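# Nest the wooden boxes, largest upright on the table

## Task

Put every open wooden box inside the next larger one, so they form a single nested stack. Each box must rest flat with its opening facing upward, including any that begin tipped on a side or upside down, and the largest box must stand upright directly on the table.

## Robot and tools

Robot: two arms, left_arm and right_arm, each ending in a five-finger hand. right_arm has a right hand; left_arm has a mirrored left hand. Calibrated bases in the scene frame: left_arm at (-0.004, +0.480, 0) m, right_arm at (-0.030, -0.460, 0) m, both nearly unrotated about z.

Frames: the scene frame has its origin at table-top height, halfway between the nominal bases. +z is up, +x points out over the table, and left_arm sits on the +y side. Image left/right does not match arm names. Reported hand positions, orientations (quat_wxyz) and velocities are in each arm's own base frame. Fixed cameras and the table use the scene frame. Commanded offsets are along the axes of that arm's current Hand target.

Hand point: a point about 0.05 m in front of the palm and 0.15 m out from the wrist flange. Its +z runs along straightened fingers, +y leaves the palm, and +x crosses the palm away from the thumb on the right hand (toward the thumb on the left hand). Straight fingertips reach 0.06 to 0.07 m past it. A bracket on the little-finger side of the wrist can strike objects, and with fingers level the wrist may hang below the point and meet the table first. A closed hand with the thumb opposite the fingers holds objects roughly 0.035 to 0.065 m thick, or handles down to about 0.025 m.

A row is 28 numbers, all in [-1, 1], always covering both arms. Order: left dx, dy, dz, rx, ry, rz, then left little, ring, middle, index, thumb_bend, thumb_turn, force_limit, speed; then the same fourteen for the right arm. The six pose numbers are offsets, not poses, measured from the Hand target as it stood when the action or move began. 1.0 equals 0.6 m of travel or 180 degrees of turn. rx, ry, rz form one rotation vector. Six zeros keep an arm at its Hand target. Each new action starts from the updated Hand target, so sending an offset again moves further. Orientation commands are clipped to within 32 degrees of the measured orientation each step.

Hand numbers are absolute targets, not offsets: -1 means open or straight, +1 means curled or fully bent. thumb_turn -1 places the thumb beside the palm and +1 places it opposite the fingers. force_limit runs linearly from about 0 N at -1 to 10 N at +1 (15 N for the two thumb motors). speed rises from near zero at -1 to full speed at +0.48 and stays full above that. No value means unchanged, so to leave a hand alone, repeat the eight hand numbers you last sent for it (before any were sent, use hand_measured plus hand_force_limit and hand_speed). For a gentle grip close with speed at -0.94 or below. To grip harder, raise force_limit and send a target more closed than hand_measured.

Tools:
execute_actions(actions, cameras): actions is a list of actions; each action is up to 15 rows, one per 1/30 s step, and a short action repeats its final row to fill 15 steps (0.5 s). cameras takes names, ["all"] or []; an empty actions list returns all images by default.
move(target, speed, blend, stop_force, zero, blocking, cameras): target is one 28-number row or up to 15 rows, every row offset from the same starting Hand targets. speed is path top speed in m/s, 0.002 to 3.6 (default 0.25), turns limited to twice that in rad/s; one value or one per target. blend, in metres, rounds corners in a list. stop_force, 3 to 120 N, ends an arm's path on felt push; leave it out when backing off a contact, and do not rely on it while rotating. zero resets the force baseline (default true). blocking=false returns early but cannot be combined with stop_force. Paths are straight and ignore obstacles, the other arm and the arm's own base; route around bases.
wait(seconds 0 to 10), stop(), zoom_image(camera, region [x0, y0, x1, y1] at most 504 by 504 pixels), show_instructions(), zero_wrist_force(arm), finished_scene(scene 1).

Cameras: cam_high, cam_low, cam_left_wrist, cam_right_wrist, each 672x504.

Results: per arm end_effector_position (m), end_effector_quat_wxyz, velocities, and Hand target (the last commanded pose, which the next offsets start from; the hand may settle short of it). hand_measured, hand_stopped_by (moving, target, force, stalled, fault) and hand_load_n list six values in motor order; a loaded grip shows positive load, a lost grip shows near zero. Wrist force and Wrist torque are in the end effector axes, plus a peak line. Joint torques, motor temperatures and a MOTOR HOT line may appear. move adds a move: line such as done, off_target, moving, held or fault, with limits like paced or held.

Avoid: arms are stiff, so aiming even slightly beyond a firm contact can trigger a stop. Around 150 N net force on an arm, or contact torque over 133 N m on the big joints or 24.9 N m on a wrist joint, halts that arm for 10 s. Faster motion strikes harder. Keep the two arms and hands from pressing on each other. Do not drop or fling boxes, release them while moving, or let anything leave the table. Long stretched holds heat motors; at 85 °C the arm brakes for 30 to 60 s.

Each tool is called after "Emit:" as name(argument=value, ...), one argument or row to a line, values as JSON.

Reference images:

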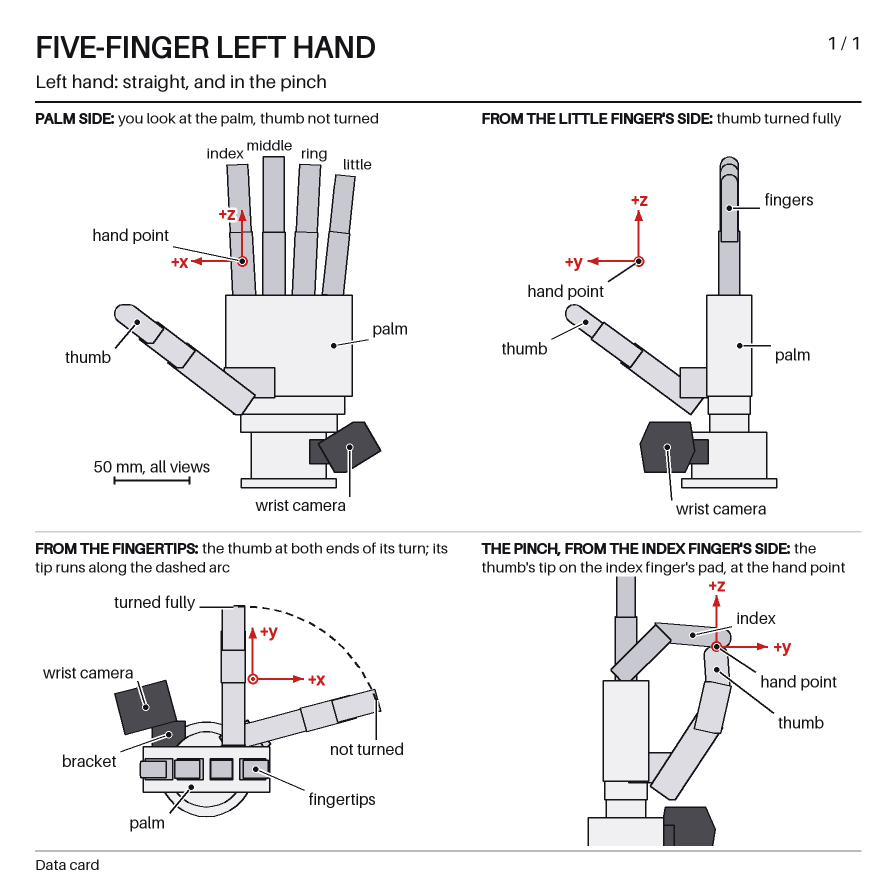

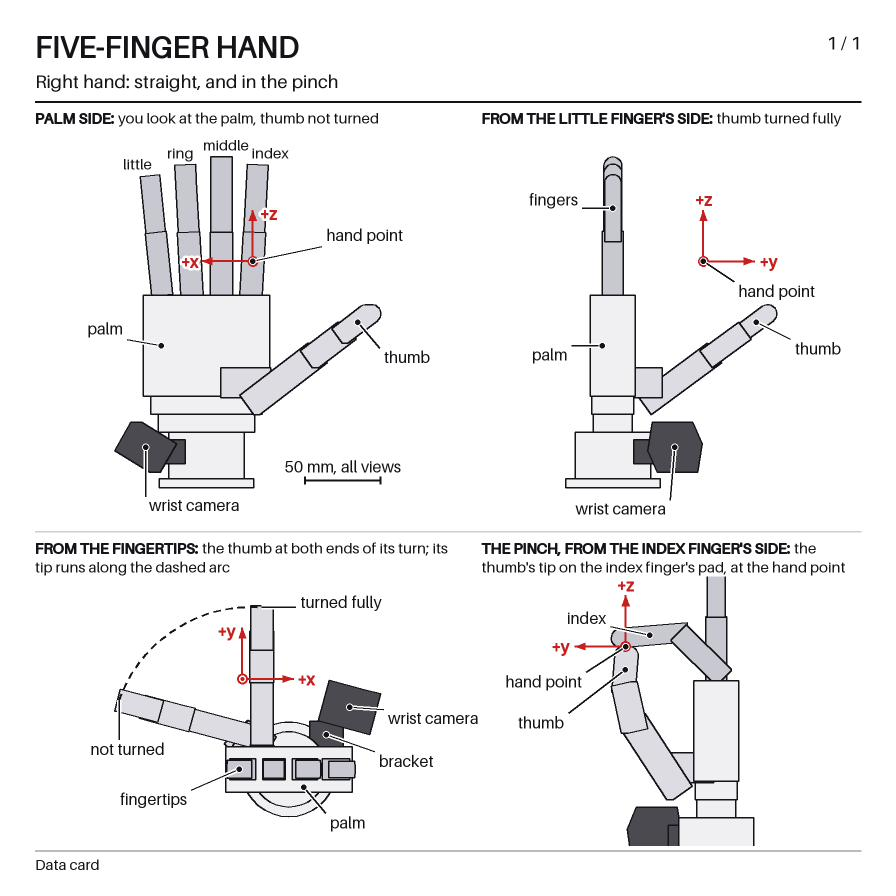

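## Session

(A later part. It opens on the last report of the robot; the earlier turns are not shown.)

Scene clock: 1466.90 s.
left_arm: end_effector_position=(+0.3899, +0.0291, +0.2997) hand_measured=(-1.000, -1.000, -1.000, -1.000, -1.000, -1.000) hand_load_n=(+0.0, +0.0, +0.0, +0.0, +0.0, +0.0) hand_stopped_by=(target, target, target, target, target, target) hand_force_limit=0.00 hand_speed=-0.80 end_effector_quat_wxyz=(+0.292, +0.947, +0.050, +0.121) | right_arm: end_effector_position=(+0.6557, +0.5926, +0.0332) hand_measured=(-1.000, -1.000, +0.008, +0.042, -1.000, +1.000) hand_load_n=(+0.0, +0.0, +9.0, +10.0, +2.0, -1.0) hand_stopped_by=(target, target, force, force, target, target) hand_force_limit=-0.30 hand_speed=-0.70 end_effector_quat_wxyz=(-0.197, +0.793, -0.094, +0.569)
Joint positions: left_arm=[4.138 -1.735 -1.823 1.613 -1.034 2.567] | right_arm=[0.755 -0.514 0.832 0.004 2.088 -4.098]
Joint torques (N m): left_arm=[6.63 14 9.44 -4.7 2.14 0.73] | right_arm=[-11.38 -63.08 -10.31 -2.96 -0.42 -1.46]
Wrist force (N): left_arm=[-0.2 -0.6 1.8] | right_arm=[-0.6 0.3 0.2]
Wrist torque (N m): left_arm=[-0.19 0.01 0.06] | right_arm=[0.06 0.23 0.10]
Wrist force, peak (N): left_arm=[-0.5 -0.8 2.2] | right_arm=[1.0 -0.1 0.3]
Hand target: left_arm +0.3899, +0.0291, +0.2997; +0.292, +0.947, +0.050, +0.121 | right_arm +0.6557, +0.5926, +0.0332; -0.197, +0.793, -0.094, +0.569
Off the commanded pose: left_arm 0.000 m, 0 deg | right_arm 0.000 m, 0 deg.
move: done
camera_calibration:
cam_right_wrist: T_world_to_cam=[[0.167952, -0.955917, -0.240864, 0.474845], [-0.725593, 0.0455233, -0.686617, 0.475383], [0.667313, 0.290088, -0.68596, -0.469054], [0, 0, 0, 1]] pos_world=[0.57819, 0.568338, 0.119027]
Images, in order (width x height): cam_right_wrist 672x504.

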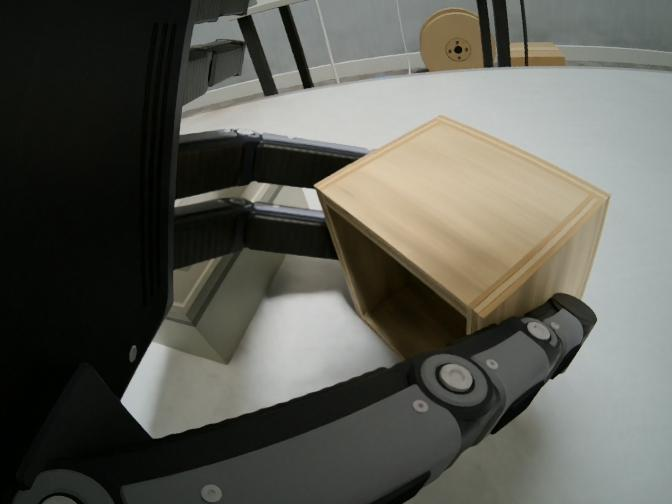

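Emit:
move(
  target=[
    [0,0,0,0,0,0,-1,-1,-1,-1,-1,-1,0,-0.8,0.1227,-0.0592,-0.039,0,0,0,-1,-1,0.3,0.3,-1,1,-0.3,-0.7],
    [0,0,0,0,0,0,-1,-1,-1,-1,-1,-1,0,-0.8,0.1747,-0.0413,-0.019,0,-0.275,0.4175,-1,-1,0.3,0.3,-1,1,-0.3,-0.7],
    [0,0,0,0,0,0,-1,-1,-1,-1,-1,-1,0,-0.8,0.0622,0.0128,0.0168,0,-0.275,0.4175,-1,-1,0.3,0.3,-1,1,-0.3,-0.7],
  ],
  speed=[0.15,0.3,0.1],
  blend=[0.02,0.01,0],
  cameras=["cam_left_wrist","cam_right_wrist"],
)

Emit:
move(
  target=[0,0,0,0,0,0,-1,-1,-1,-1,-1,-1,0,-0.8,0.02,0.0289,0.0191,0,0,0,-1,-1,0.3,0.3,-1,1,-0.3,-0.7],
  speed=0.02,
  stop_force=3,
)

Scene clock: 1491.70 s.
left_arm: end_effector_position=(+0.3899, +0.0291, +0.2997) hand_measured=(-1.000, -1.000, -1.000, -1.000, -1.000, -1.000) hand_load_n=(-0.5, +0.0, +0.0, +0.0, +0.0, +0.0) hand_stopped_by=(target, target, target, target, target, target) hand_force_limit=0.00 hand_speed=-0.80 end_effector_quat_wxyz=(+0.292, +0.947, +0.050, +0.121) | right_arm: end_effector_position=(+0.6783, +0.5738, +0.0595) hand_measured=(-1.000, -1.000, +0.008, +0.042, -1.000, +1.000) hand_load_n=(+0.0, +0.0, +9.5, +10.0, +2.0, -1.0) hand_stopped_by=(target, target, force, force, target, target) hand_force_limit=-0.30 hand_speed=-0.70 end_effector_quat_wxyz=(-0.511, +0.727, -0.458, -0.022)
Joint positions: left_arm=[4.138 -1.735 -1.823 1.613 -1.034 2.567] | right_arm=[0.344 -0.439 0.581 0.478 0.962 -2.923]
Joint torques (N m): left_arm=[6.95 13.67 8.66 -4.59 2.04 0.8] | right_arm=[10.4 -65.11 -27.53 2.95 1.06 2.31]
Wrist force (N): left_arm=[-0.6 -0.6 1.5] | right_arm=[-0.3 0.0 0.5]
Wrist torque (N m): left_arm=[-0.18 0.06 0.04] | right_arm=[0.02 0.08 0.06]
Wrist force, peak (N): left_arm=[-0.3 -0.4 2.3] | right_arm=[-1.6 1.0 0.7]
Hand target: left_arm +0.3899, +0.0291, +0.2997; +0.292, +0.947, +0.050, +0.121 | right_arm +0.6783, +0.5738, +0.0596; -0.511, +0.727, -0.458, -0.022
Off the commanded pose: left_arm 0.000 m, 0 deg | right_arm 0.000 m, 0 deg.
move: done
camera_calibration:
cam_left_wrist: T_world_to_cam=[[0.213797, 0.868342, -0.447519, 0.018962], [0.658267, 0.210425, 0.722777, -0.482482], [0.721787, -0.449114, -0.526612, 0.00334277], [0, 0, 0, 1]] pos_world=[0.311135, 0.086562, 0.358973]
cam_right_wrist: T_world_to_cam=[[-0.543708, -0.165727, -0.822749, 0.523368], [-0.837562, 0.169729, 0.519308, 0.443537], [0.0535811, 0.971456, -0.23109, -0.462423], [0, 0, 0, 1]] pos_world=[0.680826, 0.460678, 0.0934069]
Images, in order (width x height): cam_left_wrist 672x504, cam_right_wrist 672x504.

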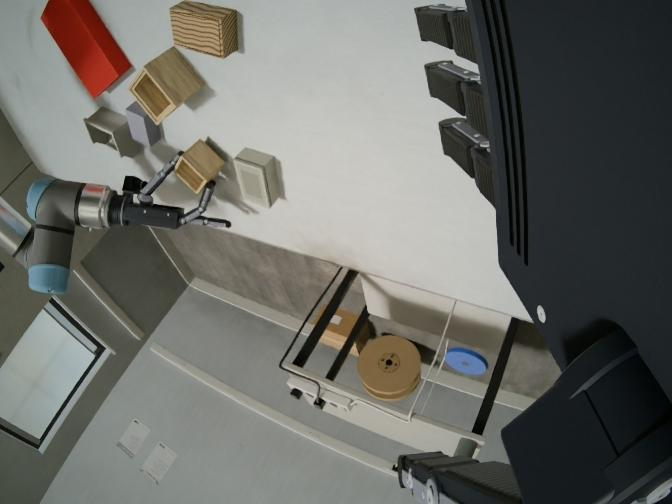

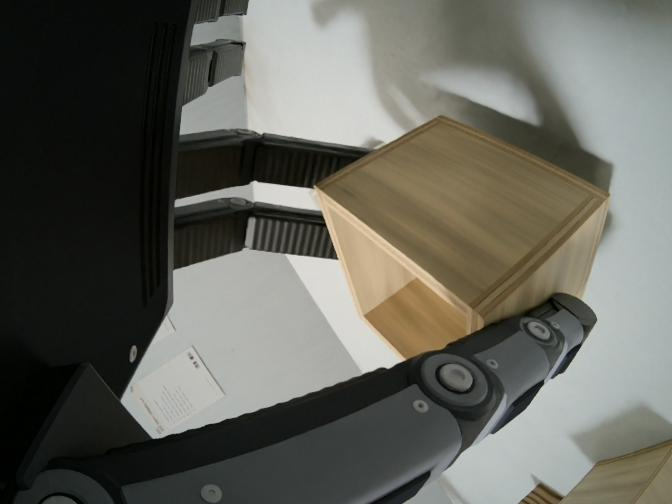

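Scene clock: 1493.43 s.
left_arm: end_effector_position=(+0.3899, +0.0291, +0.2997) hand_measured=(-1.000, -1.000, -1.000, -1.000, -1.000, -1.000) hand_load_n=(+0.0, +0.0, +0.0, +0.0, +0.0, +0.0) hand_stopped_by=(target, target, target, target, target, target) hand_force_limit=0.00 hand_speed=-0.80 end_effector_quat_wxyz=(+0.292, +0.947, +0.050, +0.121) | right_arm: end_effector_position=(+0.6783, +0.5738, +0.0461) hand_measured=(-1.000, -1.000, +0.008, +0.042, -1.000, +1.000) hand_load_n=(+0.0, +0.0, +8.0, +9.5, +2.0, -1.0) hand_stopped_by=(target, target, force, force, target, target) hand_force_limit=-0.30 hand_speed=-0.70 end_effector_quat_wxyz=(-0.511, +0.727, -0.458, -0.022)
Joint positions: left_arm=[4.138 -1.735 -1.823 1.613 -1.034 2.567] | right_arm=[0.344 -0.43 0.597 0.452 0.962 -2.923]
Joint torques (N m): left_arm=[5.34 14.01 10.01 -4.82 1.98 0.95] | right_arm=[7.28 -64.76 -26.73 1.33 0.61 -0.87]
Wrist force (N): left_arm=[-0.3 -0.4 1.8] | right_arm=[-0.6 0.1 0.6]
Wrist torque (N m): left_arm=[-0.18 0.02 0.06] | right_arm=[0.03 0.13 0.05]
Wrist force, peak (N): left_arm=[-0.1 -0.7 2.1] | right_arm=[-4.1 -6.6 -1.3]
Hand target: left_arm +0.3899, +0.0291, +0.2997; +0.292, +0.947, +0.050, +0.121 | right_arm +0.6783, +0.5738, +0.0461; -0.511, +0.727, -0.458, -0.022 (not the last commanded pose)
Off the commanded pose: left_arm 0.000 m, 0 deg | right_arm 0.011 m, 0 deg.
move: contact (right_arm)

Emit:
move(
  target=[0,0,0,0,0,0,-1,-1,-1,-1,-1,-1,0,-0.8,0,0,0,0,0,0,-1,-1,-0.4,-0.4,-1,1,-0.3,-0.6],
)

Emit:
move(
  target=[0,0,0,0,0,0,-1,-1,-1,-1,-1,-1,0,-0.8,-0.0203,-0.0015,-0.0092,0,0.0917,-0.1392,-1,-1,-0.4,-0.4,-1,1,-0.3,-0.6],
  speed=0.15,
  cameras=["cam_left_wrist","cam_right_wrist"],
)

Emit:
zoom_image(
  camera="cam_right_wrist",
  region=[320, 100, 640, 360],
)

Scene clock: 1509.87 s.
left_arm: end_effector_position=(+0.3899, +0.0291, +0.2997) hand_measured=(-1.000, -1.000, -1.000, -1.000, -1.000, -1.000) hand_load_n=(+0.0, +0.0, +0.0, +0.5, +0.0, +0.0) hand_stopped_by=(target, target, target, target, target, target) hand_force_limit=0.00 hand_speed=-0.80 end_effector_quat_wxyz=(+0.292, +0.947, +0.050, +0.121) | right_arm: end_effector_position=(+0.6783, +0.5738, +0.0461) hand_measured=(-1.000, -1.000, -0.400, -0.400, -1.000, +1.000) hand_load_n=(+0.0, +0.0, +0.0, +0.0, +0.0, +0.0) hand_stopped_by=(target, target, target, target, target, target) hand_force_limit=-0.30 hand_speed=-0.60 end_effector_quat_wxyz=(-0.511, +0.727, -0.458, -0.022)
Joint positions: left_arm=[4.138 -1.735 -1.823 1.613 -1.034 2.567] | right_arm=[0.344 -0.43 0.597 0.452 0.962 -2.923]
Joint torques (N m): left_arm=[6.34 15.4 9.59 -4.58 2.07 0.69] | right_arm=[-5.01 -64.59 -24.96 -1.25 -0.61 -0.58]
Wrist force (N): left_arm=[-0.2 -0.4 1.8] | right_arm=[-0.6 -0.2 0.0]
Wrist torque (N m): left_arm=[-0.18 0.00 0.06] | right_arm=[0.03 0.13 0.06]
Wrist force, peak (N): left_arm=[-0.2 -0.7 2.1] | right_arm=[-0.8 0.1 0.7]
Hand target: left_arm +0.3899, +0.0291, +0.2997; +0.292, +0.947, +0.050, +0.121 | right_arm +0.6783, +0.5738, +0.0461; -0.511, +0.727, -0.458, -0.022
Off the commanded pose: left_arm 0.000 m, 0 deg | right_arm 0.000 m, 0 deg.
move: done

Scene clock: 1512.07 s.
left_arm: end_effector_position=(+0.3899, +0.0291, +0.2997) hand_measured=(-1.000, -1.000, -1.000, -1.000, -1.000, -1.000) hand_load_n=(+0.0, +0.0, +0.0, +0.0, +0.0, +0.0) hand_stopped_by=(target, target, target, target, target, target) hand_force_limit=0.00 hand_speed=-0.80 end_effector_quat_wxyz=(+0.292, +0.947, +0.050, +0.121) | right_arm: end_effector_position=(+0.6694, +0.5776, +0.0556) hand_measured=(-1.000, -1.000, -0.400, -0.400, -1.000, +1.000) hand_load_n=(+0.0, +0.0, +0.0, +0.0, +0.0, +0.0) hand_stopped_by=(target, target, target, target, target, target) hand_force_limit=-0.30 hand_speed=-0.60 end_effector_quat_wxyz=(-0.434, +0.804, -0.358, +0.193)
Joint positions: left_arm=[4.138 -1.735 -1.823 1.613 -1.034 2.567] | right_arm=[0.474 -0.538 0.678 0.459 1.354 -3.286]
Joint torques (N m): left_arm=[5.56 14.26 9.37 -4.66 1.96 1.07] | right_arm=[-11.1 -49 -24.94 1.11 -0.38 2.1]
Wrist force (N): left_arm=[-0.1 -0.6 2.0] | right_arm=[-0.3 0.1 0.2]
Wrist torque (N m): left_arm=[-0.21 0.01 0.07] | right_arm=[0.08 0.13 0.13]
Wrist force, peak (N): left_arm=[-0.1 -0.7 2.1] | right_arm=[-0.9 0.1 0.5]
Hand target: left_arm +0.3899, +0.0291, +0.2997; +0.292, +0.947, +0.050, +0.121 | right_arm +0.6695, +0.5775, +0.0555; -0.433, +0.804, -0.358, +0.193
Off the commanded pose: left_arm 0.000 m, 0 deg | right_arm 0.000 m, 0 deg.
move: done
camera_calibration:
cam_left_wrist: T_world_to_cam=[[0.213797, 0.868342, -0.447519, 0.018962], [0.658267, 0.210425, 0.722777, -0.482482], [0.721787, -0.449114, -0.526612, 0.00334277], [0, 0, 0, 1]] pos_world=[0.311135, 0.086562, 0.358973]
cam_right_wrist: T_world_to_cam=[[-0.246633, -0.495372, -0.832934, 0.508077], [-0.949811, 0.294227, 0.106254, 0.463659], [0.192436, 0.817335, -0.543076, -0.453169], [0, 0, 0, 1]] pos_world=[0.652903, 0.485657, 0.127824]
Images, in order (width x height): cam_left_wrist 672x504, cam_right_wrist 672x504.

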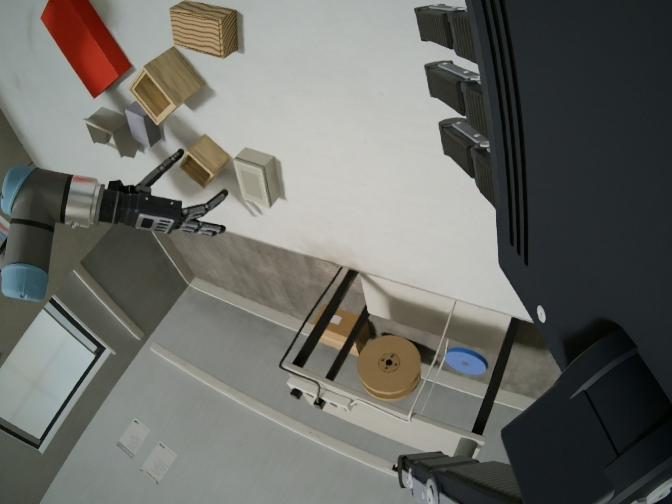

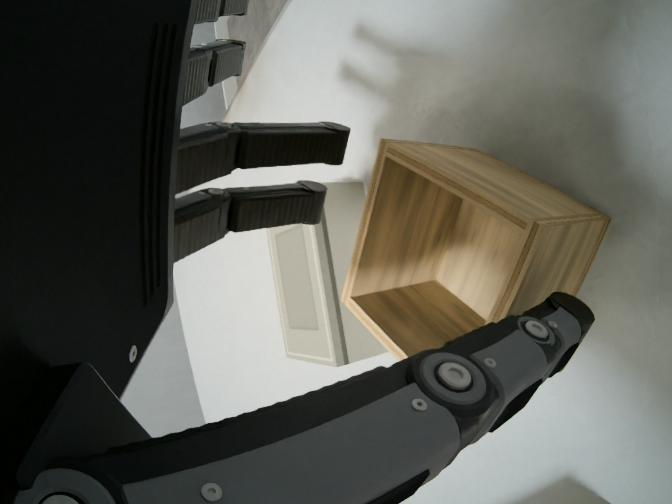

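Scaled by 1.575 from the camera's 672x504 image, which has a finer 960x720 frame.

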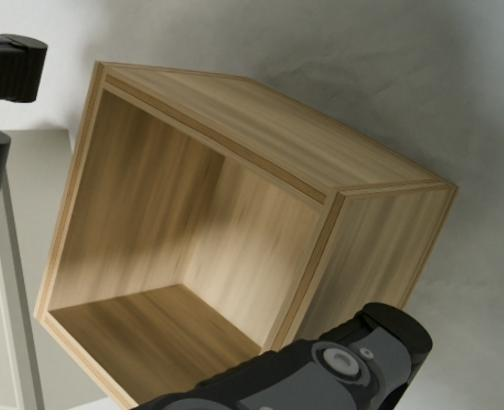

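Emit:
move(
  target=[
    [0,0,0,0,0,0,-1,-1,-1,-1,-1,-1,0,-0.8,-0.0117,-0.0027,0.0042,0,-0.0093,-0.0061,-1,-1,-0.4,-0.4,-1,1,-0.3,-0.7],
    [0,0,0,0,0,0,-1,-1,-1,-1,-1,-1,0,-0.8,-0.0117,-0.0027,0.0042,0,-0.0093,-0.0061,-1,-1,0.3,0.3,-1,1,-0.3,-0.7],
  ],
  speed=0.1,
  cameras=["cam_left_wrist","cam_right_wrist"],
)

Emit:
zoom_image(
  camera="cam_right_wrist",
  region=[350, 80, 630, 320],
)

Scene clock: 1539.00 s.
left_arm: end_effector_position=(+0.3899, +0.0291, +0.2997) hand_measured=(-1.000, -1.000, -1.000, -1.000, -1.000, -1.000) hand_load_n=(+0.0, +0.0, +0.0, +0.0, +0.0, +0.0) hand_stopped_by=(target, target, target, target, target, target) hand_force_limit=0.00 hand_speed=-0.80 end_effector_quat_wxyz=(+0.292, +0.947, +0.050, +0.121) | right_arm: end_effector_position=(+0.6670, +0.5847, +0.0555) hand_measured=(-1.000, -1.000, +0.010, +0.038, -1.000, +1.000) hand_load_n=(+0.0, +0.0, +5.0, +7.5, +2.0, -1.5) hand_stopped_by=(target, target, force, force, target, target) hand_force_limit=-0.30 hand_speed=-0.70 end_effector_quat_wxyz=(-0.437, +0.810, -0.344, +0.185)
Joint positions: left_arm=[4.138 -1.735 -1.823 1.613 -1.034 2.567] | right_arm=[0.477 -0.521 0.645 0.479 1.328 -3.304]
Joint torques (N m): left_arm=[6.65 14.45 8.97 -4.63 1.98 0.84] | right_arm=[0.06 -60.81 -13.05 -1.85 0.9 2.52]
Wrist force (N): left_arm=[-0.2 -0.6 1.8] | right_arm=[-0.7 -0.8 -1.0]
Wrist torque (N m): left_arm=[-0.19 0.00 0.07] | right_arm=[0.00 0.19 0.19]
Wrist force, peak (N): left_arm=[-0.2 -0.9 2.0] | right_arm=[-1.1 -1.9 -0.4]
Hand target: left_arm +0.3899, +0.0291, +0.2997; +0.292, +0.947, +0.050, +0.121 | right_arm +0.6670, +0.5847, +0.0555; -0.437, +0.810, -0.344, +0.185
Off the commanded pose: left_arm 0.000 m, 0 deg | right_arm 0.000 m, 0 deg.
move: done
camera_calibration:
cam_left_wrist: T_world_to_cam=[[0.213797, 0.868342, -0.447519, 0.018962], [0.658267, 0.210425, 0.722777, -0.482482], [0.721787, -0.449114, -0.526612, 0.00334277], [0, 0, 0, 1]] pos_world=[0.311135, 0.086562, 0.358973]
cam_right_wrist: T_world_to_cam=[[-0.22936, -0.503643, -0.832909, 0.504244], [-0.95945, 0.261043, 0.106358, 0.485076], [0.163858, 0.823529, -0.543093, -0.443154], [0, 0, 0, 1]] pos_world=[0.653674, 0.492284, 0.127723]
Images, in order (width x height): cam_left_wrist 672x504, cam_right_wrist 672x504.

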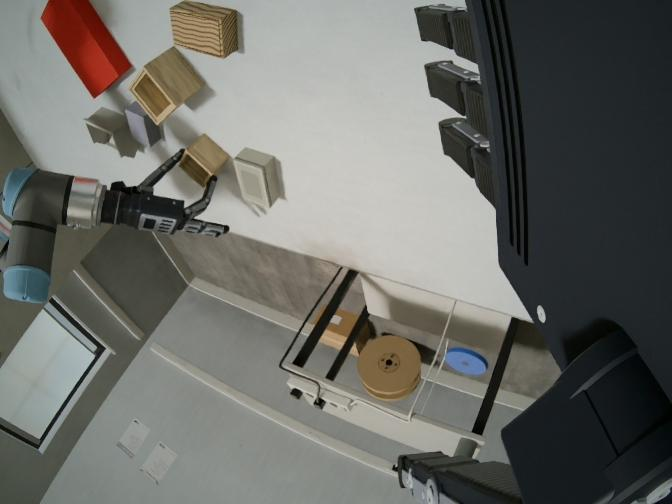

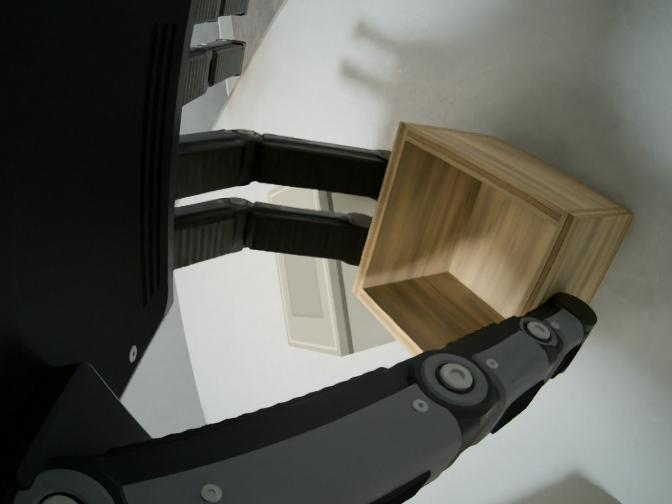

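Scaled by 1.800 from the camera's 672x504 image, which has a finer 960x720 frame.

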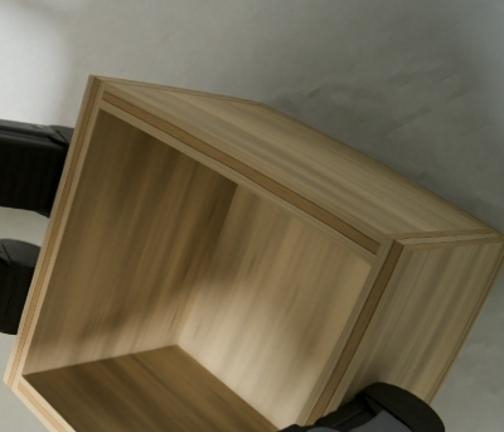

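Emit:
move(
  target=[
    [0,0,0,0,0,0,-1,-1,-1,-1,-1,-1,0,-0.8,0,-0.1461,-0.0963,0,0,0,-1,-1,0.3,0.3,-1,1,-0.3,-0.7],
    [0,0,0,0,0,0,-1,-1,-1,-1,-1,-1,0,-0.8,-0.1597,-0.043,-0.2515,0,0.0677,0.0446,-1,-1,0.3,0.3,-1,1,-0.3,-0.7],
    [0,0,0,0,0,0,-1,-1,-1,-1,-1,-1,0,-0.8,-0.1597,-0.0053,-0.2267,0,0.0677,0.0446,-1,-1,0.3,0.3,-1,1,-0.3,-0.7],
  ],
  speed=[0.15,0.2,0.1],
  blend=[0.02,0.01,0],
  cameras=["cam_high","cam_left_wrist","cam_right_wrist"],
)

Emit:
zoom_image(
  camera="cam_right_wrist",
  region=[540, 110, 672, 240],
)

Emit:
zoom_image(
  camera="cam_right_wrist",
  region=[390, 70, 540, 190],
)

Emit:
zoom_image(
  camera="cam_left_wrist",
  region=[90, 40, 230, 175],
)

Scene clock: 1571.80 s.
left_arm: end_effector_position=(+0.3899, +0.0291, +0.2997) hand_measured=(-1.000, -1.000, -1.000, -1.000, -1.000, -1.000) hand_load_n=(+0.0, +0.0, +0.0, +0.0, +0.0, +0.0) hand_stopped_by=(target, target, target, target, target, target) hand_force_limit=0.00 hand_speed=-0.80 end_effector_quat_wxyz=(+0.292, +0.947, +0.050, +0.121) | right_arm: end_effector_position=(+0.5200, +0.5759, +0.1330) hand_measured=(-1.000, -1.000, +0.010, +0.038, -1.000, +1.000) hand_load_n=(+0.0, +0.0, +5.0, +7.0, +2.5, -1.5) hand_stopped_by=(target, target, force, force, target, target) hand_force_limit=-0.30 hand_speed=-0.70 end_effector_quat_wxyz=(-0.410, +0.760, -0.444, +0.239)
Joint positions: left_arm=[4.138 -1.735 -1.823 1.613 -1.034 2.567] | right_arm=[0.656 -0.913 1.158 0.343 1.689 -3.062]
Joint torques (N m): left_arm=[6.05 15.24 9.35 -4.84 1.61 0.86] | right_arm=[-4.45 -52.3 -25.31 2.06 1.56 1.26]
Wrist force (N): left_arm=[-0.2 -0.7 1.8] | right_arm=[-0.7 0.5 1.0]
Wrist torque (N m): left_arm=[-0.21 0.01 0.06] | right_arm=[0.10 0.17 0.21]
Wrist force, peak (N): left_arm=[-0.3 -0.8 2.1] | right_arm=[-1.7 0.5 -1.4]
Hand target: left_arm +0.3899, +0.0291, +0.2997; +0.292, +0.947, +0.050, +0.121 | right_arm +0.5200, +0.5759, +0.1331; -0.410, +0.760, -0.444, +0.239
Off the commanded pose: left_arm 0.000 m, 0 deg | right_arm 0.000 m, 0 deg.
move: done
camera_calibration:
cam_left_wrist: T_world_to_cam=[[0.213797, 0.868342, -0.447519, 0.018962], [0.658267, 0.210425, 0.722777, -0.482482], [0.721787, -0.449114, -0.526612, 0.00334277], [0, 0, 0, 1]] pos_world=[0.311135, 0.086562, 0.358973]
cam_right_wrist: T_world_to_cam=[[-0.349096, -0.429829, -0.832694, 0.550277], [-0.862714, 0.49435, 0.106502, 0.153523], [0.365864, 0.755556, -0.543395, -0.435482], [0, 0, 0, 1]] pos_world=[0.483873, 0.489662, 0.205223]
Images, in order (width x height): cam_high 672x504, cam_left_wrist 672x504, cam_right_wrist 672x504.

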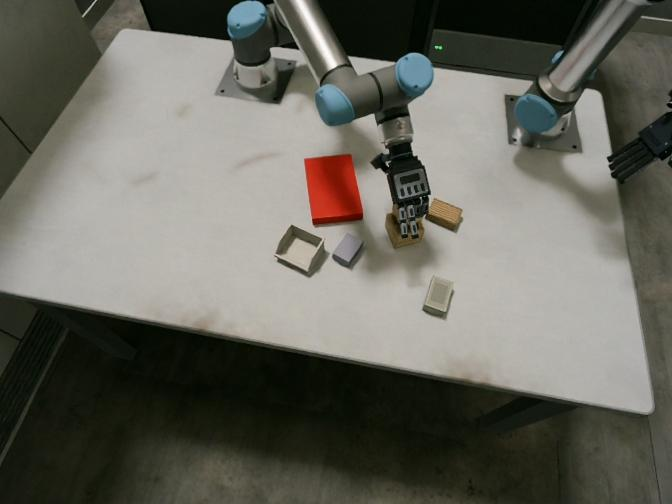

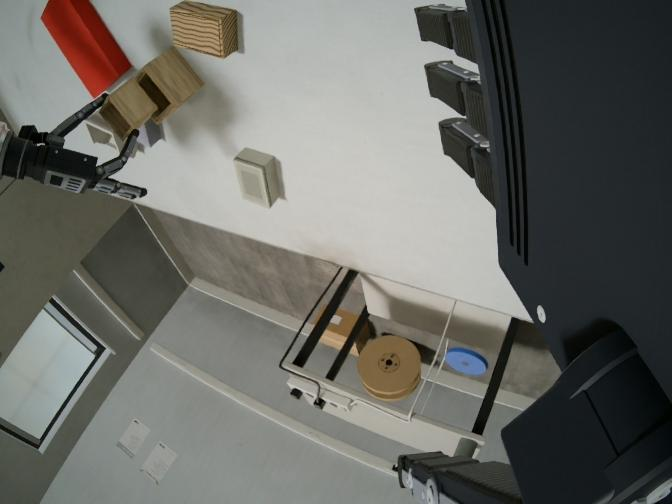

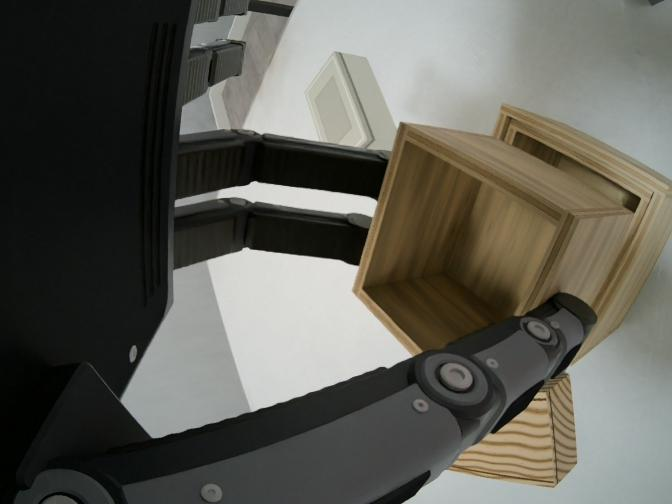

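Scaled by 3.818 from the camera's 672x504 image, which has a finer 960x720 frame.

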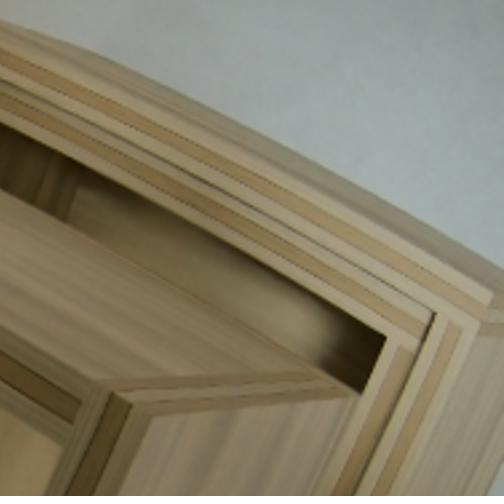

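Scaled by 3.360 from the camera's 672x504 image, which has a finer 960x720 frame.

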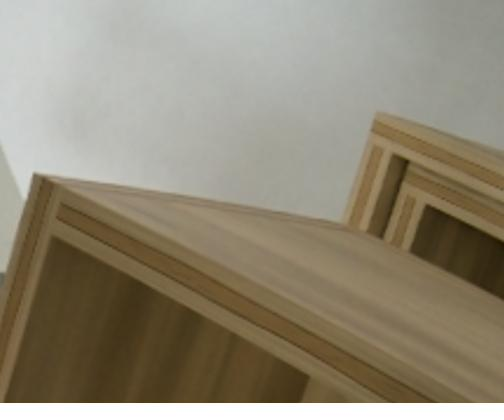

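Scaled by 3.600 from the camera's 672x504 image, which has a finer 960x720 frame.

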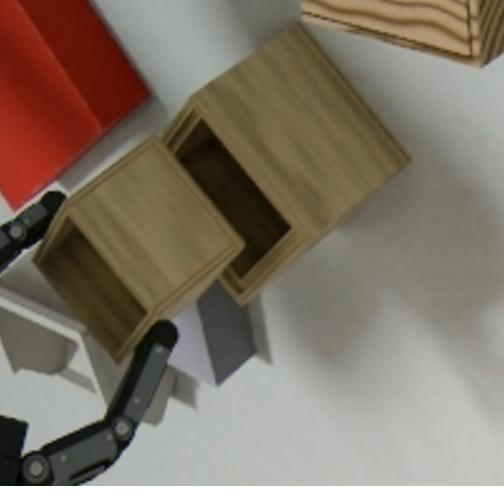

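Emit:
move(
  target=[0,0,0,0,0,0,-1,-1,-1,-1,-1,-1,0,-0.8,0.013,0.0033,0.005,0.0278,-0.0244,0.0371,-1,-1,0.3,0.3,-1,1,-0.3,-0.7],
  speed=0.05,
  cameras=["cam_left_wrist","cam_right_wrist"],
)

Emit:
zoom_image(
  camera="cam_right_wrist",
  region=[560, 130, 672, 230],
)

Emit:
zoom_image(
  camera="cam_left_wrist",
  region=[90, 40, 230, 175],
)

Scene clock: 1606.13 s.
left_arm: end_effector_position=(+0.3899, +0.0291, +0.2997) hand_measured=(-1.000, -1.000, -1.000, -1.000, -1.000, -1.000) hand_load_n=(+0.0, +0.0, +0.0, +0.0, +0.0, +0.0) hand_stopped_by=(target, target, target, target, target, target) hand_force_limit=0.00 hand_speed=-0.80 end_effector_quat_wxyz=(+0.292, +0.947, +0.050, +0.121) | right_arm: end_effector_position=(+0.5252, +0.5697, +0.1298) hand_measured=(-1.000, -1.000, +0.010, +0.038, -1.000, +1.000) hand_load_n=(+0.0, +0.0, +5.0, +7.5, +2.5, -1.5) hand_stopped_by=(target, target, force, force, target, target) hand_force_limit=-0.30 hand_speed=-0.70 end_effector_quat_wxyz=(-0.472, +0.723, -0.461, +0.204) end_effector_velocity=(+0.001, +0.000, +0.001) end_effector_angular_velocity=(-0.006, -0.001, +0.000)
Joint positions: left_arm=[4.138 -1.735 -1.823 1.613 -1.034 2.567] | right_arm=[0.603 -0.978 1.32 0.147 1.578 -2.978]
Joint velocities: left_arm=[within noise] | right_arm=[0.001 0.001 -0.005 0.007 0.004 -0.005]
Joint torques (N m): left_arm=[5.76 15.28 10.37 -4.86 1.55 0.87] | right_arm=[9.53 -35.81 -25.82 2.22 1.61 -1.65]
Wrist force (N): left_arm=[-0.4 -0.9 1.8] | right_arm=[-0.4 0.6 0.6]
Wrist torque (N m): left_arm=[-0.23 0.04 0.06] | right_arm=[0.10 0.13 0.16]
Wrist force, peak (N): left_arm=[-0.6 -0.7 2.2] | right_arm=[-1.0 0.6 1.1]
Hand target: left_arm +0.3899, +0.0291, +0.2997; +0.292, +0.947, +0.050, +0.121 | right_arm +0.5251, +0.5698, +0.1297; -0.472, +0.723, -0.461, +0.204
Off the commanded pose: left_arm 0.000 m, 0 deg | right_arm 0.000 m, 0 deg.
move: done
camera_calibration:
cam_left_wrist: T_world_to_cam=[[0.213797, 0.868342, -0.447519, 0.018962], [0.658267, 0.210425, 0.722777, -0.482482], [0.721787, -0.449114, -0.526612, 0.00334277], [0, 0, 0, 1]] pos_world=[0.311135, 0.086562, 0.358973]
cam_right_wrist: T_world_to_cam=[[-0.342598, -0.28694, -0.89459, 0.470059], [-0.863575, 0.47115, 0.179599, 0.165576], [0.369952, 0.834076, -0.409209, -0.498745], [0, 0, 0, 1]] pos_world=[0.48854, 0.472859, 0.186682]
Images, in order (width x height): cam_left_wrist 672x504, cam_right_wrist 672x504.

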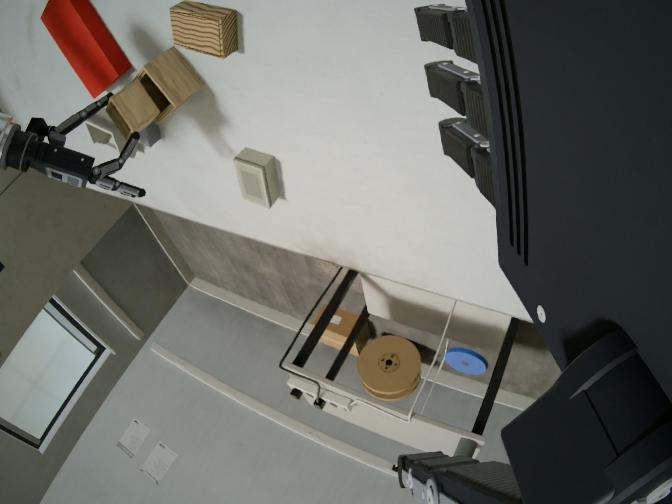

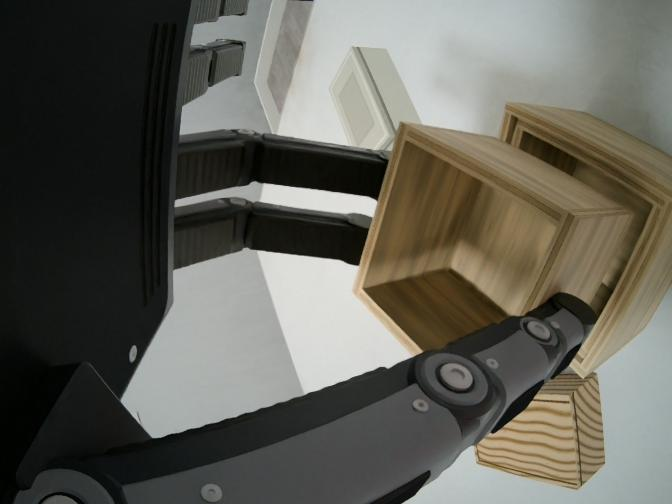

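Scaled by 4.500 from the camera's 672x504 image, which has a finer 960x720 frame.

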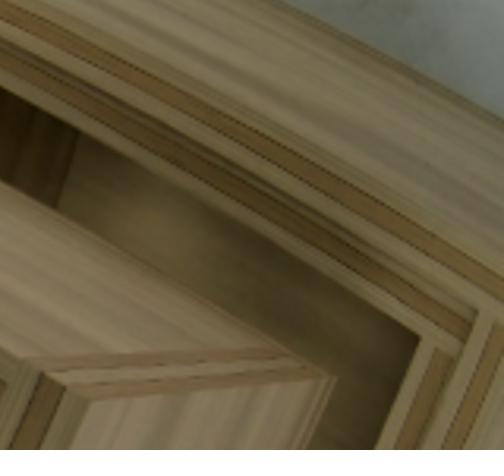

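Scaled by 3.600 from the camera's 672x504 image, which has a finer 960x720 frame.

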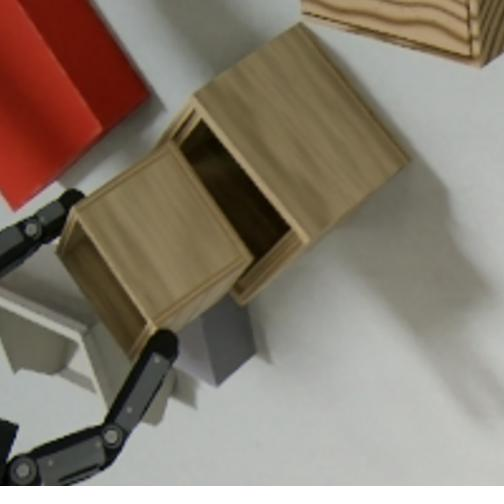

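Emit:
move(
  target=[
    [0,0,0,0,0,0,-1,-1,-1,-1,-1,-1,0,-0.8,0.0028,0.0174,0.0094,0,0,0,-1,-1,0.3,0.3,-1,1,-0.3,-0.7],
    [0,0,0,0,0,0,-1,-1,-1,-1,-1,-1,0,-0.8,0.0095,0.0192,0.0042,0,0,0,-1,-1,0.3,0.3,-1,1,-0.3,-0.7],
    [0,0,0,0,0,0,-1,-1,-1,-1,-1,-1,0,-0.8,0.0103,0.0227,0.015,-0.0278,0.002,0.0008,-1,-1,0.3,0.3,-1,1,-0.3,-0.7],
  ],
  speed=0.02,
  stop_force=5,
  cameras=["cam_left_wrist","cam_right_wrist"],
)

Emit:
zoom_image(
  camera="cam_right_wrist",
  region=[440, 80, 672, 240],
)

Emit:
zoom_image(
  camera="cam_left_wrist",
  region=[90, 40, 230, 175],
)

Scene clock: 1630.43 s.
left_arm: end_effector_position=(+0.3899, +0.0291, +0.2997) hand_measured=(-1.000, -1.000, -1.000, -1.000, -1.000, -1.000) hand_load_n=(+0.0, +0.0, +0.0, +0.0, +0.0, +0.0) hand_stopped_by=(target, target, target, target, target, target) hand_force_limit=0.00 hand_speed=-0.80 end_effector_quat_wxyz=(+0.292, +0.947, +0.050, +0.121) | right_arm: end_effector_position=(+0.5283, +0.5672, +0.1128) hand_measured=(-1.000, -1.000, +0.010, +0.038, -1.000, +1.000) hand_load_n=(+0.0, +0.0, +5.0, +7.5, +2.0, -1.5) hand_stopped_by=(target, target, force, force, target, target) hand_force_limit=-0.30 hand_speed=-0.70 end_effector_quat_wxyz=(-0.439, +0.742, -0.472, +0.186)
Joint positions: left_arm=[4.138 -1.735 -1.823 1.613 -1.034 2.567] | right_arm=[0.592 -0.921 1.24 0.258 1.561 -2.982]
Joint torques (N m): left_arm=[5.59 15 9.39 -4.69 1.2 0.87] | right_arm=[-8.28 -51.93 -9.43 -2.84 0.53 -1.42]
Wrist force (N): left_arm=[0.2 -0.5 2.0] | right_arm=[-0.4 0.0 0.5]
Wrist torque (N m): left_arm=[-0.21 -0.04 0.10] | right_arm=[0.12 0.10 0.24]
Wrist force, peak (N): left_arm=[-0.1 -0.6 2.2] | right_arm=[-1.0 0.2 1.1]
Hand target: left_arm +0.3899, +0.0291, +0.2997; +0.292, +0.947, +0.050, +0.121 | right_arm +0.5282, +0.5672, +0.1128; -0.439, +0.742, -0.472, +0.186
Off the commanded pose: left_arm 0.000 m, 0 deg | right_arm 0.000 m, 0 deg.
move: done
camera_calibration:
cam_left_wrist: T_world_to_cam=[[0.213797, 0.868342, -0.447519, 0.018962], [0.658267, 0.210425, 0.722777, -0.482482], [0.721787, -0.449114, -0.526612, 0.00334277], [0, 0, 0, 1]] pos_world=[0.311135, 0.086562, 0.358973]
cam_right_wrist: T_world_to_cam=[[-0.406869, -0.327959, -0.852585, 0.50763], [-0.851101, 0.475095, 0.223409, 0.158626], [0.33179, 0.816534, -0.472427, -0.467507], [0, 0, 0, 1]] pos_world=[0.49666, 0.472854, 0.176496]
Images, in order (width x height): cam_left_wrist 672x504, cam_right_wrist 672x504.

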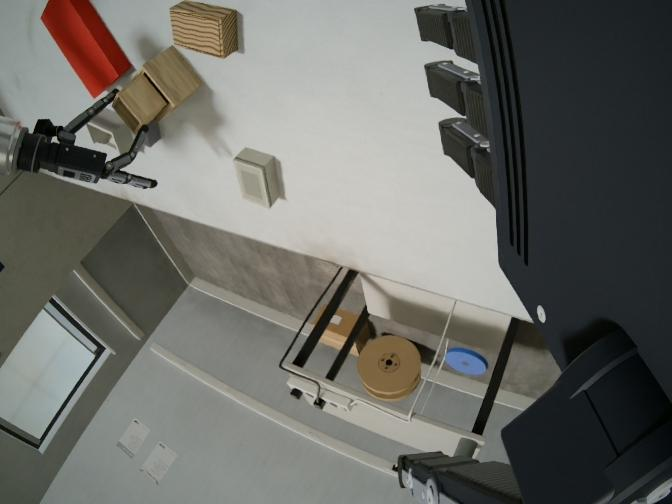

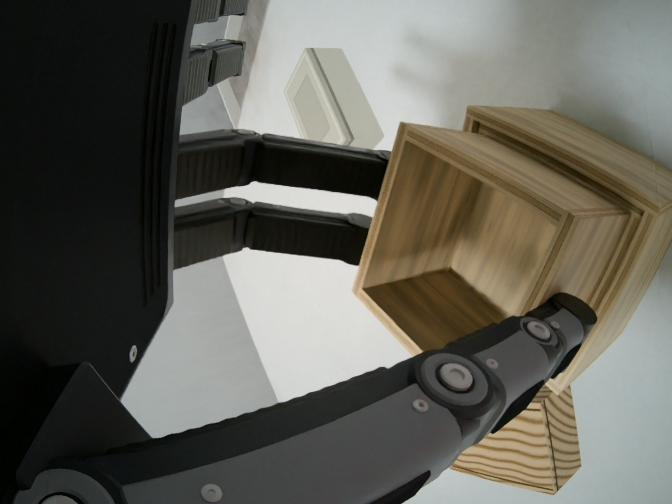

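Scaled by 2.172 from the camera's 672x504 image, which has a finer 960x720 frame.

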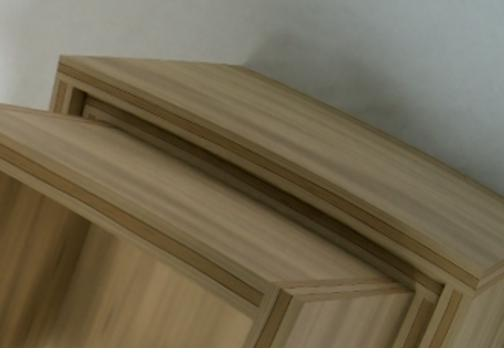

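Scaled by 3.600 from the camera's 672x504 image, which has a finer 960x720 frame.

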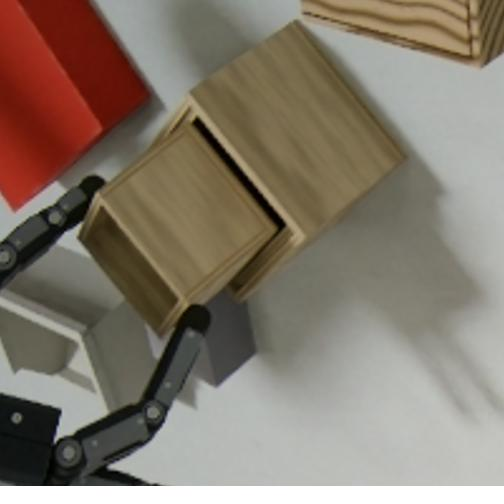

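Emit:
move(
  target=[
    [0,0,0,0,0,0,-1,-1,-1,-1,-1,-1,0,-0.8,-0.005,0.0013,0.0008,0.0002,0.0137,-0.0209,-1,-1,0.3,0.3,-1,1,-0.3,-0.7],
    [0,0,0,0,0,0,-1,-1,-1,-1,-1,-1,0,-0.8,-0.0088,0.0105,0.007,0.0003,0.0244,-0.0371,-1,-1,0.3,0.3,-1,1,-0.3,-0.7],
  ],
  speed=0.02,
  stop_force=4,
  cameras=["cam_left_wrist","cam_right_wrist"],
)

Emit:
zoom_image(
  camera="cam_right_wrist",
  region=[440, 80, 672, 240],
)

Emit:
zoom_image(
  camera="cam_left_wrist",
  region=[90, 40, 230, 175],
)

Scene clock: 1651.40 s.
left_arm: end_effector_position=(+0.3899, +0.0291, +0.2997) hand_measured=(-1.000, -1.000, -1.000, -1.000, -1.000, -1.000) hand_load_n=(+0.0, +0.0, +0.0, +0.0, +0.0, +0.0) hand_stopped_by=(target, target, target, target, target, target) hand_force_limit=0.00 hand_speed=-0.80 end_effector_quat_wxyz=(+0.292, +0.947, +0.050, +0.121) | right_arm: end_effector_position=(+0.5252, +0.5727, +0.1060) hand_measured=(-1.000, -1.000, +0.010, +0.038, -1.000, +1.000) hand_load_n=(+0.0, +0.0, +5.0, +7.5, +2.5, -1.5) hand_stopped_by=(target, target, force, force, target, target) hand_force_limit=-0.30 hand_speed=-0.70 end_effector_quat_wxyz=(-0.410, +0.760, -0.444, +0.240)
Joint positions: left_arm=[4.138 -1.735 -1.823 1.613 -1.034 2.567] | right_arm=[0.647 -0.893 1.195 0.284 1.683 -3.068]
Joint torques (N m): left_arm=[5.47 15.51 9.73 -4.68 1.16 0.85] | right_arm=[-10.15 -50.08 -15.46 1.92 -1.22 2.24]
Wrist force (N): left_arm=[-0.4 -0.4 1.9] | right_arm=[-0.4 0.2 0.7]
Wrist torque (N m): left_arm=[-0.17 0.05 0.05] | right_arm=[0.06 0.14 0.21]
Wrist force, peak (N): left_arm=[-0.3 -0.8 2.2] | right_arm=[-0.8 0.9 0.9]
Hand target: left_arm +0.3899, +0.0291, +0.2997; +0.292, +0.947, +0.050, +0.121 | right_arm +0.5252, +0.5727, +0.1060; -0.410, +0.760, -0.444, +0.240
Off the commanded pose: left_arm 0.000 m, 0 deg | right_arm 0.000 m, 0 deg.
move: done
camera_calibration:
cam_left_wrist: T_world_to_cam=[[0.213797, 0.868342, -0.447519, 0.018962], [0.658267, 0.210425, 0.722777, -0.482482], [0.721787, -0.449114, -0.526612, 0.00334277], [0, 0, 0, 1]] pos_world=[0.311135, 0.086562, 0.358973]
cam_right_wrist: T_world_to_cam=[[-0.34833, -0.430234, -0.832806, 0.528133], [-0.862558, 0.494923, 0.105093, 0.162125], [0.36696, 0.754951, -0.543498, -0.449809], [0, 0, 0, 1]] pos_world=[0.488868, 0.486565, 0.178324]
Images, in order (width x height): cam_left_wrist 672x504, cam_right_wrist 672x504.

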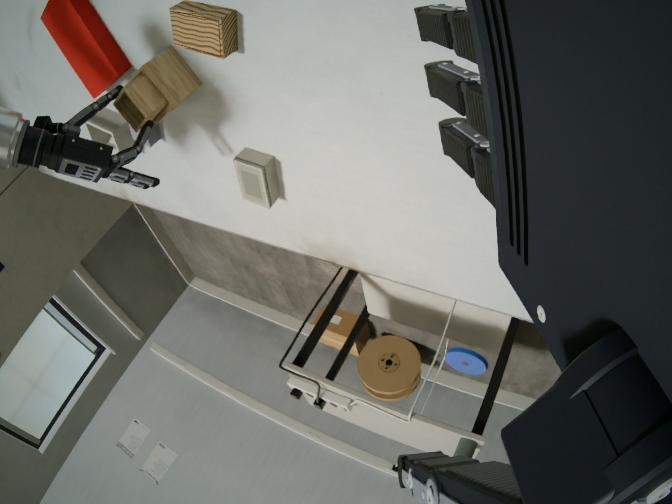

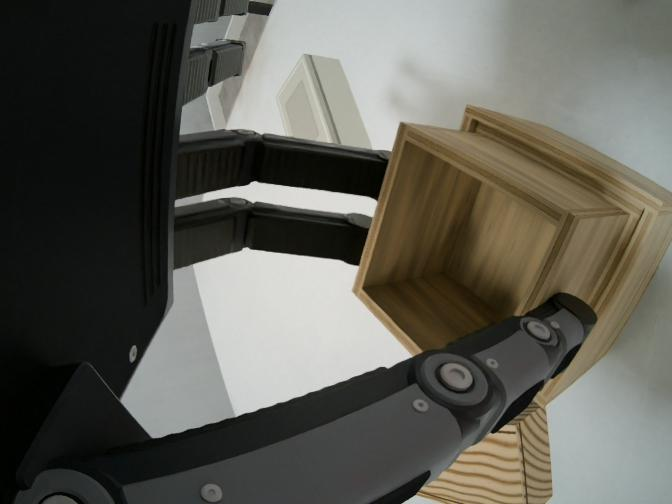

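Scaled by 2.172 from the camera's 672x504 image, which has a finer 960x720 frame.

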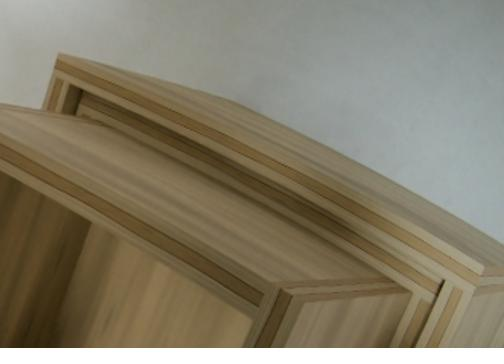

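Scaled by 3.600 from the camera's 672x504 image, which has a finer 960x720 frame.

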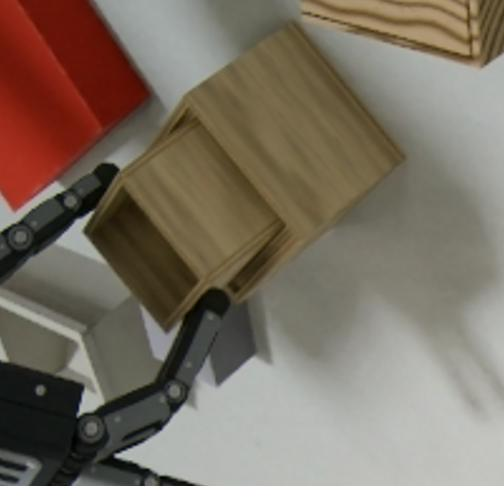

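Emit:
move(
  target=[0,0,0,0,0,0,-1,-1,-1,-1,-1,-1,0,-0.8,0,0.0418,0.0275,0,0,0,-1,-1,0.3,0.3,-1,1,-0.3,-0.7],
  speed=0.018,
  stop_force=3,
  cameras=["cam_left_wrist","cam_right_wrist"],
)

Emit:
zoom_image(
  camera="cam_right_wrist",
  region=[380, 80, 672, 330],
)

Scene clock: 1663.93 s.
left_arm: end_effector_position=(+0.3899, +0.0291, +0.2997) hand_measured=(-1.000, -1.000, -1.000, -1.000, -1.000, -1.000) hand_load_n=(+0.0, +0.0, +0.0, +0.0, +0.0, +0.0) hand_stopped_by=(target, target, target, target, target, target) hand_force_limit=0.00 hand_speed=-0.80 end_effector_quat_wxyz=(+0.292, +0.947, +0.050, +0.121) | right_arm: end_effector_position=(+0.5252, +0.5726, +0.0826) hand_measured=(-1.000, -1.000, +0.010, +0.038, -1.000, +1.000) hand_load_n=(-0.5, +0.0, +5.0, +7.5, +2.5, -2.0) hand_stopped_by=(target, target, force, force, target, target) hand_force_limit=-0.30 hand_speed=-0.70 end_effector_quat_wxyz=(-0.410, +0.760, -0.444, +0.240)
Joint positions: left_arm=[4.138 -1.735 -1.823 1.613 -1.034 2.567] | right_arm=[0.647 -0.874 1.225 0.235 1.683 -3.068]
Joint torques (N m): left_arm=[5.16 16.15 9.51 -4.53 1.06 1.04] | right_arm=[-10.42 -48.33 -23.78 2.61 -0.88 2.08]
Wrist force (N): left_arm=[-0.2 -0.4 1.6] | right_arm=[-0.1 -4.4 -2.8]
Wrist torque (N m): left_arm=[-0.15 0.00 0.06] | right_arm=[-0.27 0.14 0.19]
Wrist force, peak (N): left_arm=[-0.6 -0.8 2.0] | right_arm=[-0.9 -14.1 -12.0]
Hand target: left_arm +0.3899, +0.0291, +0.2997; +0.292, +0.947, +0.050, +0.121 | right_arm +0.5252, +0.5726, +0.0826; -0.410, +0.760, -0.444, +0.240 (not the last commanded pose)
Off the commanded pose: left_arm 0.000 m, 0 deg | right_arm 0.007 m, 0 deg.
move: contact (right_arm)
camera_calibration:
cam_left_wrist: T_world_to_cam=[[0.213797, 0.868342, -0.447519, 0.018962], [0.658267, 0.210425, 0.722777, -0.482482], [0.721787, -0.449114, -0.526612, 0.00334277], [0, 0, 0, 1]] pos_world=[0.311135, 0.086562, 0.358973]
cam_right_wrist: T_world_to_cam=[[-0.348383, -0.430169, -0.832817, 0.508676], [-0.8625, 0.495021, 0.105111, 0.164591], [0.367046, 0.754923, -0.543477, -0.462595], [0, 0, 0, 1]] pos_world=[0.488968, 0.486564, 0.154924]
Images, in order (width x height): cam_left_wrist 672x504, cam_right_wrist 672x504.

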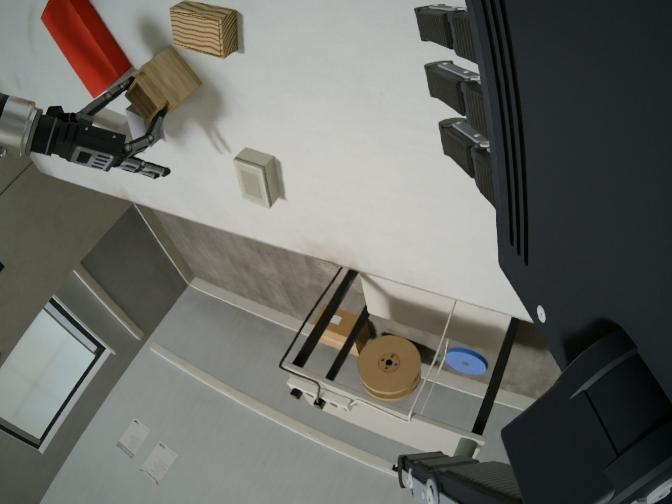

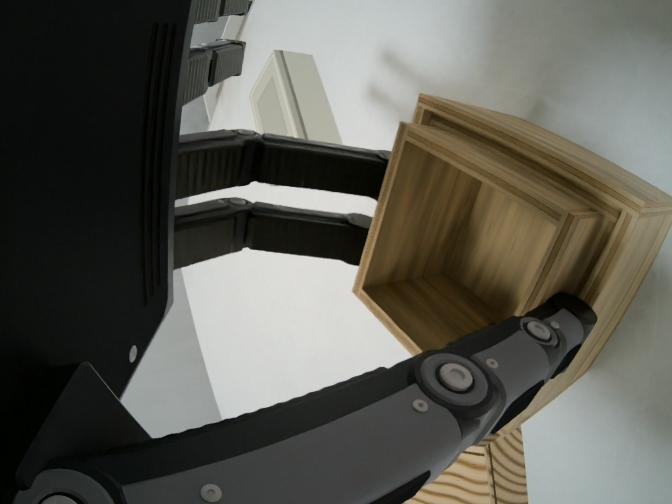

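Scaled by 1.726 from the camera's 672x504 image, which has a finer 960x720 frame.

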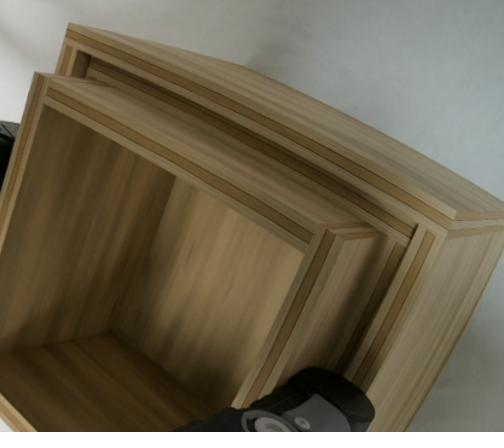

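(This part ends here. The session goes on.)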